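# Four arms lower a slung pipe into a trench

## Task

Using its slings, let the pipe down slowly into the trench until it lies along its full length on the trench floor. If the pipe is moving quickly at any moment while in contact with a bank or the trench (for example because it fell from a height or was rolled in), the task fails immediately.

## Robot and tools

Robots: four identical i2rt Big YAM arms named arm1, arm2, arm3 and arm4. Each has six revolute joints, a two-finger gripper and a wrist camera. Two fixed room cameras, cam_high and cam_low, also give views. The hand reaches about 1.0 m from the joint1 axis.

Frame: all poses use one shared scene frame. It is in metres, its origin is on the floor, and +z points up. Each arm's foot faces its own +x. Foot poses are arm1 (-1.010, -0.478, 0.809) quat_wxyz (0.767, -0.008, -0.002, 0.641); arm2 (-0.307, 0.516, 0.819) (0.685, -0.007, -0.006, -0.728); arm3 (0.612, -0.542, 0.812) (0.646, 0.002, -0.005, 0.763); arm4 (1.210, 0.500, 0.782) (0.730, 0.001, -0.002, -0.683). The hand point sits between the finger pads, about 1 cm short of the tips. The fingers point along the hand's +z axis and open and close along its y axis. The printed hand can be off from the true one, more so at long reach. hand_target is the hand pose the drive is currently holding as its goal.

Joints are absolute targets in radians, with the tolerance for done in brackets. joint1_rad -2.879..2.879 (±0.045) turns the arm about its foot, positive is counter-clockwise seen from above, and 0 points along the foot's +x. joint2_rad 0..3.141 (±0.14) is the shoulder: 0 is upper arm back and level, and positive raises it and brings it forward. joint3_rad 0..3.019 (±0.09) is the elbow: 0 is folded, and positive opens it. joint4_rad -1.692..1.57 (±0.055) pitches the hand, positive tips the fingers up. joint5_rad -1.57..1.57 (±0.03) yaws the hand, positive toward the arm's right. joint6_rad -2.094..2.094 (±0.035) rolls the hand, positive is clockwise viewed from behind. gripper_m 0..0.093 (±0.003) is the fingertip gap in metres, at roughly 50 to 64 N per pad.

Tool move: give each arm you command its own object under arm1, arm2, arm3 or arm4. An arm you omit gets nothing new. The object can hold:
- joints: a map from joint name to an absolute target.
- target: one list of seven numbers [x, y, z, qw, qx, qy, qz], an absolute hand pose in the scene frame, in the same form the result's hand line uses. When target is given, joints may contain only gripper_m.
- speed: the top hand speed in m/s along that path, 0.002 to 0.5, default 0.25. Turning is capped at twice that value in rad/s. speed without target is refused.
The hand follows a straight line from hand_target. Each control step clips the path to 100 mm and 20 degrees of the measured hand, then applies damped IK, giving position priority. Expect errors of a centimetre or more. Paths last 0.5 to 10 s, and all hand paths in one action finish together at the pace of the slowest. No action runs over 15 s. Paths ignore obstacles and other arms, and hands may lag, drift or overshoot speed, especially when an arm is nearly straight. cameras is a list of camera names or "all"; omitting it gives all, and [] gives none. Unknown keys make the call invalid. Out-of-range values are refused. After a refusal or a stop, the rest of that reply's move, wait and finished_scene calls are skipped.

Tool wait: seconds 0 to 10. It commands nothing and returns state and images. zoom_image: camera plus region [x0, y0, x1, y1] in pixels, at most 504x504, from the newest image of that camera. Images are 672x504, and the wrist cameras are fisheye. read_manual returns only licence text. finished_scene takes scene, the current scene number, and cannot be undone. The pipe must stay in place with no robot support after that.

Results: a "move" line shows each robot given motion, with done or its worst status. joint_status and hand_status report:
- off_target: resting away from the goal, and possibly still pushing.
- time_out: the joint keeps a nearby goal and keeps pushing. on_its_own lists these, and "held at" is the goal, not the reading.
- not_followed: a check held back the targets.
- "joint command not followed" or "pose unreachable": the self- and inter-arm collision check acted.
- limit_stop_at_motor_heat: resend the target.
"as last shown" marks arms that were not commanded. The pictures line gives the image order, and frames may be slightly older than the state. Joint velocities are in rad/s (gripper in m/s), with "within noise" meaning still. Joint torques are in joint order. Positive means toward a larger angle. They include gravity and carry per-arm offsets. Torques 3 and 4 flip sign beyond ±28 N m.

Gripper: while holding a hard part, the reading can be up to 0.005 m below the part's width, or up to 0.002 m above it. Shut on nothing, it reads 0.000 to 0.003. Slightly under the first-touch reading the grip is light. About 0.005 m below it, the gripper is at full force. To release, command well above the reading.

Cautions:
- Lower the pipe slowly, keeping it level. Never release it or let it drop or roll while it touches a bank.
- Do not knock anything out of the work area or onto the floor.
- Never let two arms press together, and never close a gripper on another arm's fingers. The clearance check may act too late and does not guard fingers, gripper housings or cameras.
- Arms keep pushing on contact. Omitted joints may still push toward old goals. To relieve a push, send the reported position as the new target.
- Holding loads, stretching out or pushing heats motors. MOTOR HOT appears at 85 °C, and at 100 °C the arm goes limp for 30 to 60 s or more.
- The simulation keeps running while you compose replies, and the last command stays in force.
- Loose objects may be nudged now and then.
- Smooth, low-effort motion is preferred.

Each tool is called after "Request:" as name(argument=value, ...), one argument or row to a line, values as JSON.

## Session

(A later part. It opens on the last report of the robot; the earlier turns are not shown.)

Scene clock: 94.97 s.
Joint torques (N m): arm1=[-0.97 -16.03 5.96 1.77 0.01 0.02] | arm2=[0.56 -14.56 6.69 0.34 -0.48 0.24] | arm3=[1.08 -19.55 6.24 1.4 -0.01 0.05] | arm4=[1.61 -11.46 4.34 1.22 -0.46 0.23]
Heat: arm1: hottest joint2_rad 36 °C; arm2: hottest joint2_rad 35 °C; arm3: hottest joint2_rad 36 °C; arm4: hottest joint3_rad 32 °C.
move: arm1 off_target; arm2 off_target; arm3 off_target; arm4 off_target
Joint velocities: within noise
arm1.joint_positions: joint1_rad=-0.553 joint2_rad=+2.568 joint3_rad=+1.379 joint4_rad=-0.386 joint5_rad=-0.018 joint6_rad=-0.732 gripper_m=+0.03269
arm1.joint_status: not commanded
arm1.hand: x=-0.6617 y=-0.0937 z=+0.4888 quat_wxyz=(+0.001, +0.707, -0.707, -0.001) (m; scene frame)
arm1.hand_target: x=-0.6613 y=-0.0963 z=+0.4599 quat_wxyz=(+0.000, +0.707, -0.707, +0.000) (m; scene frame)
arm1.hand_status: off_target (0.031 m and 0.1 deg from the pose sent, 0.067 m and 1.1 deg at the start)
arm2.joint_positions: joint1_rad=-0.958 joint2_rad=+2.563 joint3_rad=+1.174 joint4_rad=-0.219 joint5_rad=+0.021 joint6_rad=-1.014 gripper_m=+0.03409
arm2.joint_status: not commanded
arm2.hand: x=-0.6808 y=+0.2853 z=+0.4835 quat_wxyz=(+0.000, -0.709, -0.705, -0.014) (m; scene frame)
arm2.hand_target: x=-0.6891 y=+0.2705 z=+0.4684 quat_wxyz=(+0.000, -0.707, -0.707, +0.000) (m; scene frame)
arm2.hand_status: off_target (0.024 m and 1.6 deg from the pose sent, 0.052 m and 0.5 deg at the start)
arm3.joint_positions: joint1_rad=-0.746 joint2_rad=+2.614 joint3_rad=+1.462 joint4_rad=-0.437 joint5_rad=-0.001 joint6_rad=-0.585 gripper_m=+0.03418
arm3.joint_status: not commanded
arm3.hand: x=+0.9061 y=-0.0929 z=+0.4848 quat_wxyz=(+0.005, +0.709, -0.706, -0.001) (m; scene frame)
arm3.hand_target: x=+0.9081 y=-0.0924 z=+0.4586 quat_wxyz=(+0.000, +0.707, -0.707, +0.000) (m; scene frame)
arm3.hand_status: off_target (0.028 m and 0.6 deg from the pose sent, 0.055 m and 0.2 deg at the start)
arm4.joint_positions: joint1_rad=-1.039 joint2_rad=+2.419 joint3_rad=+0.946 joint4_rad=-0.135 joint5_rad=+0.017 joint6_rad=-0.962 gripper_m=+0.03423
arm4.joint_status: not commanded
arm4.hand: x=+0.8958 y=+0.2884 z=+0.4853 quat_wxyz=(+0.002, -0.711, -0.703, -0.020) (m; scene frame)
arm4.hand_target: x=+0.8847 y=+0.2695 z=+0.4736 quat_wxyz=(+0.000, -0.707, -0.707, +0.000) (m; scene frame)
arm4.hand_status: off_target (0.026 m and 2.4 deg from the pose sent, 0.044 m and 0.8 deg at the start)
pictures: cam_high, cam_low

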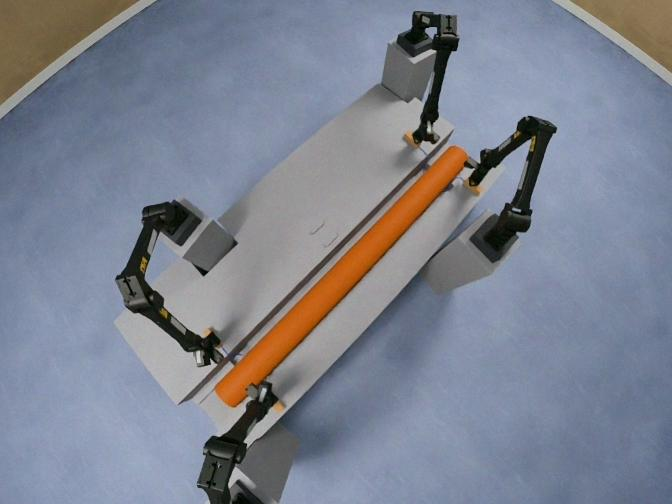

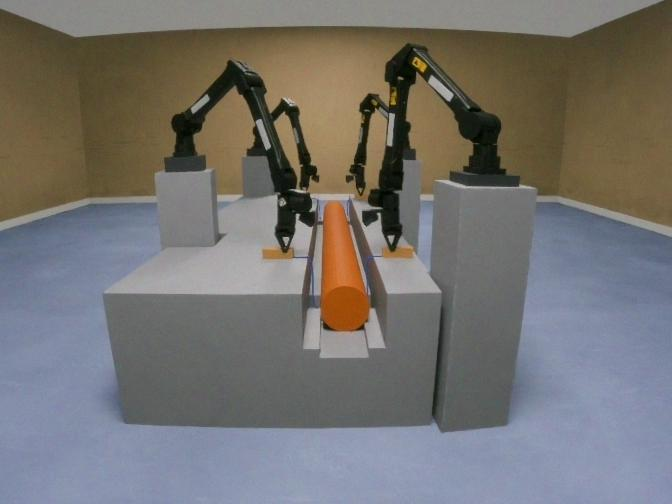

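Request:
zoom_image(
  camera="cam_low",
  region=[295, 270, 395, 365],
)

Request:
zoom_image(
  camera="cam_low",
  region=[300, 190, 370, 250],
)

Scaled by 5.040.

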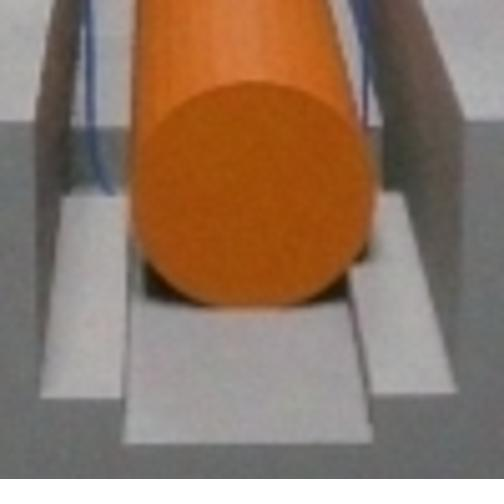

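Scaled by 7.200.

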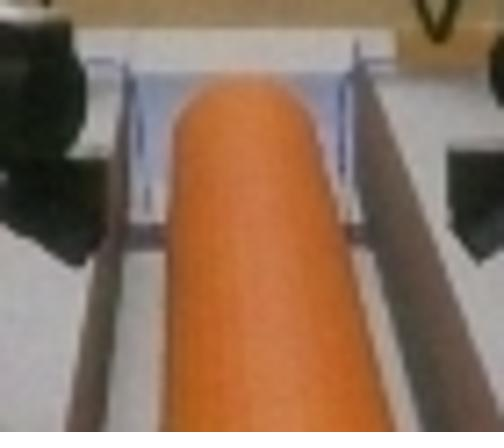

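Request:
move(
  arm1={"target": [-0.6617, -0.0945, 0.485, 0, 0.7071, -0.7071, 0], "speed": 0.05},
  arm2={"target": [-0.697, 0.279, 0.487, 0, 0.7071, 0.7071, 0], "speed": 0.05},
  arm3={"target": [0.907, -0.0925, 0.483, 0, 0.7071, -0.7071, 0], "speed": 0.05},
  arm4={"target": [0.884, 0.283, 0.489, 0, 0.7071, 0.7071, 0], "speed": 0.05},
  cameras=[],
)

Request:
move(
  arm1={"joints": {"gripper_m": 0.09}},
  arm2={"joints": {"gripper_m": 0.09}},
  arm3={"joints": {"gripper_m": 0.09}},
  arm4={"joints": {"gripper_m": 0.09}},
  cameras=["cam_low", "cam_high"],
)

Scene clock: 110.53 s.
Joint torques (N m): arm1=[-0.44 -20.78 3.56 0.91 0.01 0.04] | arm2=[-1.08 -18.67 4.52 -0.43 -0.27 0.07] | arm3=[1.08 -24.88 3.38 0.58 -0.02 0.08] | arm4=[-0.09 -15.33 1.35 1.05 -0.15 -0.01]
Heat: arm1: hottest joint2_rad 35 °C; arm2: hottest joint2_rad 36 °C; arm3: hottest joint2_rad 35 °C; arm4: hottest joint3_rad 32 °C.
move: arm1 done; arm2 off_target; arm3 done; arm4 off_target
Joint velocities: within noise
arm1.joint_positions: joint1_rad=-0.553 joint2_rad=+2.565 joint3_rad=+1.379 joint4_rad=-0.386 joint5_rad=-0.018 joint6_rad=-0.732 gripper_m=+0.03269
arm1.joint_status: not commanded
arm1.hand: x=-0.6613 y=-0.0932 z=+0.4900 quat_wxyz=(+0.000, +0.707, -0.707, -0.001) (m; scene frame)
arm1.hand_target: x=-0.6617 y=-0.0945 z=+0.4851 quat_wxyz=(+0.000, +0.707, -0.707, +0.000) (m; scene frame)
arm1.hand_status: done (0.005 m and 0.1 deg from the pose sent, 0.004 m and 0.1 deg at the start)
arm2.joint_positions: joint1_rad=-0.960 joint2_rad=+2.559 joint3_rad=+1.174 joint4_rad=-0.223 joint5_rad=+0.017 joint6_rad=-1.023 gripper_m=+0.03409
arm2.joint_status: not commanded
arm2.hand: x=-0.6815 y=+0.2855 z=+0.4848 quat_wxyz=(-0.002, -0.706, -0.708, -0.014) (m; scene frame)
arm2.hand_target: x=-0.6968 y=+0.2791 z=+0.4874 quat_wxyz=(+0.000, -0.707, -0.707, +0.000) (m; scene frame)
arm2.hand_status: off_target (0.017 m and 1.6 deg from the pose sent, 0.018 m and 1.6 deg at the start)
arm3.joint_positions: joint1_rad=-0.746 joint2_rad=+2.612 joint3_rad=+1.459 joint4_rad=-0.437 joint5_rad=-0.001 joint6_rad=-0.585 gripper_m=+0.03418
arm3.joint_status: not commanded
arm3.hand: x=+0.9057 y=-0.0935 z=+0.4854 quat_wxyz=(+0.005, +0.709, -0.706, -0.001) (m; scene frame)
arm3.hand_target: x=+0.9069 y=-0.0926 z=+0.4830 quat_wxyz=(+0.000, +0.707, -0.707, +0.000) (m; scene frame)
arm3.hand_status: done (0.003 m and 0.6 deg from the pose sent, 0.002 m and 0.6 deg at the start)
arm4.joint_positions: joint1_rad=-1.044 joint2_rad=+2.415 joint3_rad=+0.944 joint4_rad=-0.135 joint5_rad=+0.010 joint6_rad=-0.971 gripper_m=+0.03423
arm4.joint_status: not commanded
arm4.hand: x=+0.8953 y=+0.2887 z=+0.4865 quat_wxyz=(-0.001, -0.709, -0.705, -0.019) (m; scene frame)
arm4.hand_target: x=+0.8840 y=+0.2831 z=+0.4892 quat_wxyz=(+0.000, -0.707, -0.707, +0.000) (m; scene frame)
arm4.hand_status: off_target (0.013 m and 2.2 deg from the pose sent, 0.014 m and 2.4 deg at the start)
pictures: none
No camera images: "cameras" was empty.

Scene clock: 111.17 s.
Joint torques (N m): arm1=[-1.14 -20.72 3.48 0.9 -0.03 0.02] | arm2=[-1.08 -18.84 3.9 -0.44 -0.23 0.07] | arm3=[1.14 -24.76 3.45 0.39 -0.03 0.07] | arm4=[-0.15 -15.38 1.36 0.66 -0.08 0]
Heat: arm1: hottest joint2_rad 36 °C; arm2: hottest joint2_rad 36 °C; arm3: hottest joint2_rad 35 °C; arm4: hottest joint3_rad 32 °C.
move: arm1 done; arm2 done; arm3 done; arm4 done
Joint velocities: within noise
arm1.joint_positions: joint1_rad=-0.553 joint2_rad=+2.565 joint3_rad=+1.379 joint4_rad=-0.386 joint5_rad=-0.018 joint6_rad=-0.732 gripper_m=+0.08992
arm1.joint_status: all done
arm1.hand: x=-0.6614 y=-0.0931 z=+0.4900 quat_wxyz=(+0.000, +0.708, -0.707, -0.001) (m; scene frame)
arm1.hand_target: x=-0.6617 y=-0.0946 z=+0.4851 quat_wxyz=(+0.000, +0.707, -0.707, +0.000) (m; scene frame)
arm1.hand_status: not commanded
arm2.joint_positions: joint1_rad=-0.960 joint2_rad=+2.560 joint3_rad=+1.182 joint4_rad=-0.223 joint5_rad=+0.016 joint6_rad=-1.023 gripper_m=+0.08996
arm2.joint_status: all done
arm2.hand: x=-0.6857 y=+0.2827 z=+0.4852 quat_wxyz=(-0.001, -0.707, -0.708, -0.010) (m; scene frame)
arm2.hand_target: x=-0.6967 y=+0.2791 z=+0.4873 quat_wxyz=(+0.000, -0.707, -0.707, +0.000) (m; scene frame)
arm2.hand_status: not commanded
arm3.joint_positions: joint1_rad=-0.746 joint2_rad=+2.612 joint3_rad=+1.458 joint4_rad=-0.433 joint5_rad=-0.001 joint6_rad=-0.585 gripper_m=+0.08992
arm3.joint_status: all done
arm3.hand: x=+0.9059 y=-0.0933 z=+0.4852 quat_wxyz=(+0.004, +0.709, -0.706, -0.001) (m; scene frame)
arm3.hand_target: x=+0.9069 y=-0.0927 z=+0.4829 quat_wxyz=(+0.000, +0.707, -0.707, +0.000) (m; scene frame)
arm3.hand_status: not commanded
arm4.joint_positions: joint1_rad=-1.044 joint2_rad=+2.415 joint3_rad=+0.944 joint4_rad=-0.124 joint5_rad=+0.008 joint6_rad=-0.971 gripper_m=+0.08990
arm4.joint_status: all done
arm4.hand: x=+0.8933 y=+0.2870 z=+0.4864 quat_wxyz=(-0.001, -0.709, -0.705, -0.013) (m; scene frame)
arm4.hand_target: x=+0.8840 y=+0.2830 z=+0.4892 quat_wxyz=(+0.000, -0.707, -0.707, +0.000) (m; scene frame)
arm4.hand_status: not commanded
pictures: cam_high, cam_low

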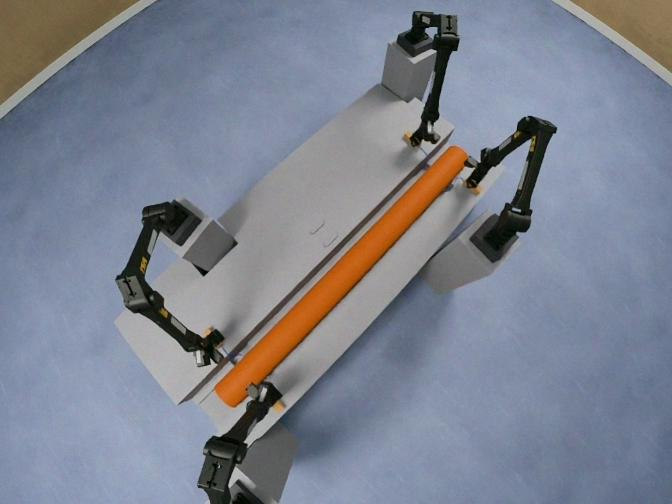

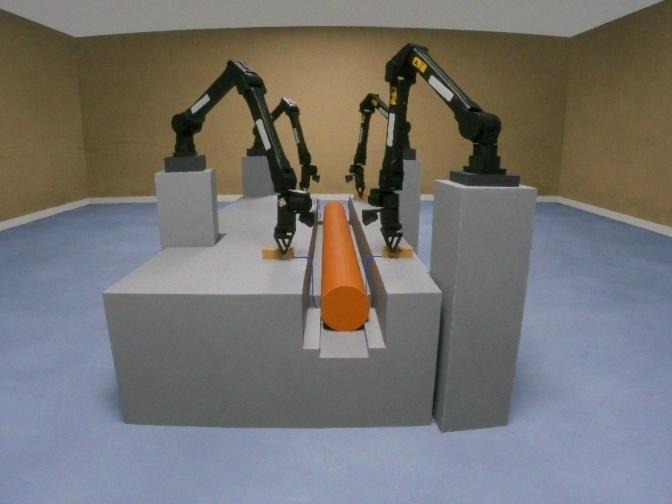

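Request:
move(
  arm1={"target": [-0.6617, -0.094, 0.62, 0, 0.7071, -0.7071, 0], "speed": 0.15},
  arm2={"target": [-0.697, 0.281, 0.62, 0, 0.7071, 0.7071, 0], "speed": 0.15},
  arm3={"target": [0.907, -0.0925, 0.62, 0, 0.7071, -0.7071, 0], "speed": 0.15},
  arm4={"target": [0.884, 0.284, 0.62, 0, 0.7071, 0.7071, 0], "speed": 0.15},
  cameras=["cam_low", "cam_high"],
)

Request:
zoom_image(
  camera="cam_low",
  region=[250, 150, 450, 370],
)

Request:
zoom_image(
  camera="cam_high",
  region=[380, 100, 520, 220],
)

Request:
zoom_image(
  camera="cam_high",
  region=[180, 310, 320, 430],
)

Scene clock: 115.37 s.
Joint torques (N m): arm1=[-0.56 -21.01 4.51 0.09 -0.02 -0.03] | arm2=[-1.08 -18.08 4.1 -0.9 -0.24 0.08] | arm3=[1.26 -25.11 4.37 -0.31 -0.03 0.07] | arm4=[-0.21 -14.15 2.69 -0.23 -0.08 0]
Heat: arm1: hottest joint2_rad 36 °C; arm2: hottest joint2_rad 36 °C; arm3: hottest joint2_rad 36 °C; arm4: hottest joint3_rad 31 °C.
move: arm1 done; arm2 done; arm3 done; arm4 done
Joint velocities: within noise
arm1.joint_positions: joint1_rad=-0.553 joint2_rad=+2.267 joint3_rad=+1.258 joint4_rad=-0.553 joint5_rad=-0.018 joint6_rad=-0.732 gripper_m=+0.08993
arm1.joint_status: not commanded
arm1.hand: x=-0.6608 y=-0.0893 z=+0.6183 quat_wxyz=(-0.006, +0.708, -0.707, -0.001) (m; scene frame)
arm1.hand_target: x=-0.6616 y=-0.0940 z=+0.6200 quat_wxyz=(+0.000, +0.707, -0.707, +0.000) (m; scene frame)
arm1.hand_status: done (0.005 m and 0.7 deg from the pose sent, 0.130 m and 0.1 deg at the start)
arm2.joint_positions: joint1_rad=-0.960 joint2_rad=+2.221 joint3_rad=+1.059 joint4_rad=-0.407 joint5_rad=+0.015 joint6_rad=-1.023 gripper_m=+0.08996
arm2.joint_status: not commanded
arm2.hand: x=-0.6990 y=+0.2766 z=+0.6186 quat_wxyz=(+0.002, -0.707, -0.707, +0.006) (m; scene frame)
arm2.hand_target: x=-0.6969 y=+0.2809 z=+0.6200 quat_wxyz=(+0.000, -0.707, -0.707, +0.000) (m; scene frame)
arm2.hand_status: done (0.005 m and 0.7 deg from the pose sent, 0.135 m and 1.1 deg at the start)
arm3.joint_positions: joint1_rad=-0.746 joint2_rad=+2.316 joint3_rad=+1.325 joint4_rad=-0.592 joint5_rad=-0.001 joint6_rad=-0.585 gripper_m=+0.08992
arm3.joint_status: not commanded
arm3.hand: x=+0.9062 y=-0.0935 z=+0.6147 quat_wxyz=(+0.002, +0.709, -0.706, -0.001) (m; scene frame)
arm3.hand_target: x=+0.9070 y=-0.0926 z=+0.6199 quat_wxyz=(+0.000, +0.707, -0.707, +0.000) (m; scene frame)
arm3.hand_status: done (0.005 m and 0.3 deg from the pose sent, 0.135 m and 0.5 deg at the start)
arm4.joint_positions: joint1_rad=-1.044 joint2_rad=+2.038 joint3_rad=+0.839 joint4_rad=-0.362 joint5_rad=+0.007 joint6_rad=-0.971 gripper_m=+0.08990
arm4.joint_status: not commanded
arm4.hand: x=+0.8827 y=+0.2805 z=+0.6172 quat_wxyz=(+0.002, -0.709, -0.705, +0.003) (m; scene frame)
arm4.hand_target: x=+0.8841 y=+0.2840 z=+0.6200 quat_wxyz=(+0.000, -0.707, -0.707, +0.000) (m; scene frame)
arm4.hand_status: done (0.005 m and 0.6 deg from the pose sent, 0.134 m and 1.6 deg at the start)
pictures: cam_high, cam_low

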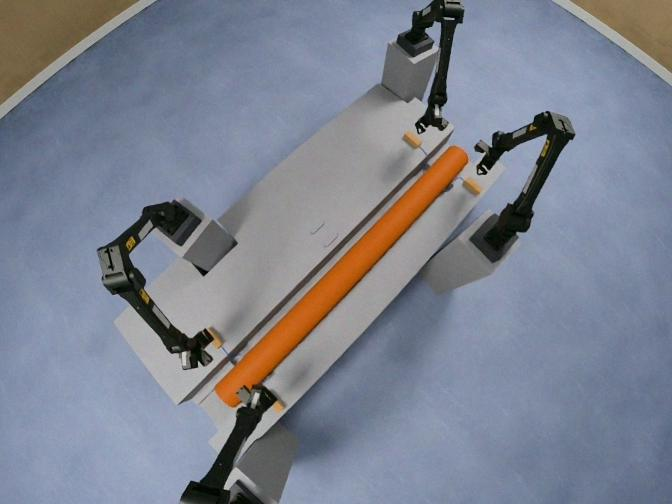

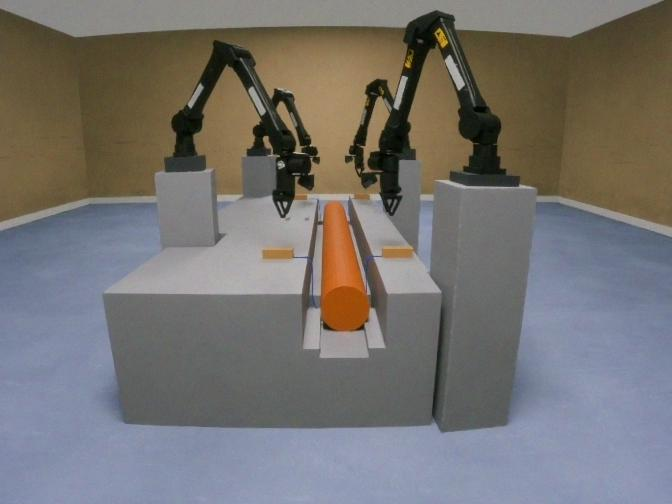

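Scaled by 2.291.

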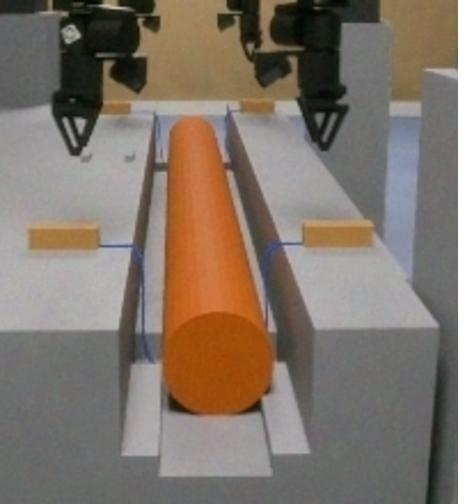

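Scaled by 3.600.

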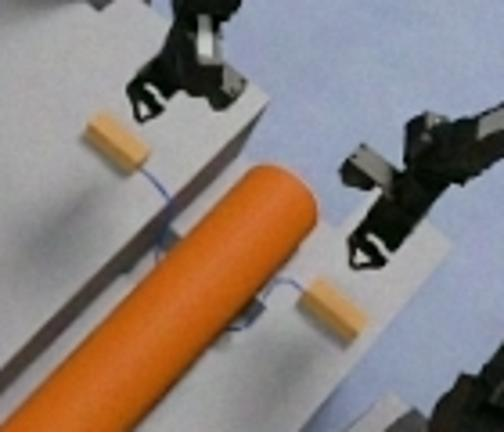

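Scaled by 3.600.

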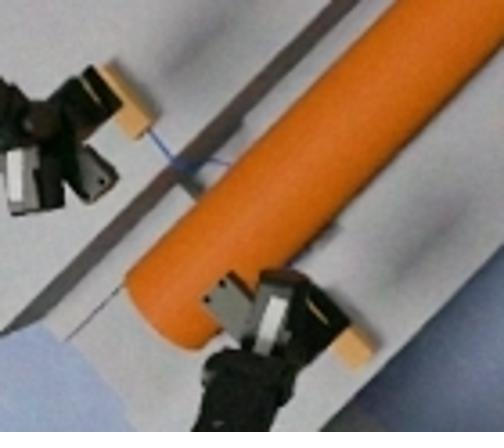

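Request:
finished_scene(
  scene=3,
)

The scene is finished: the task was done.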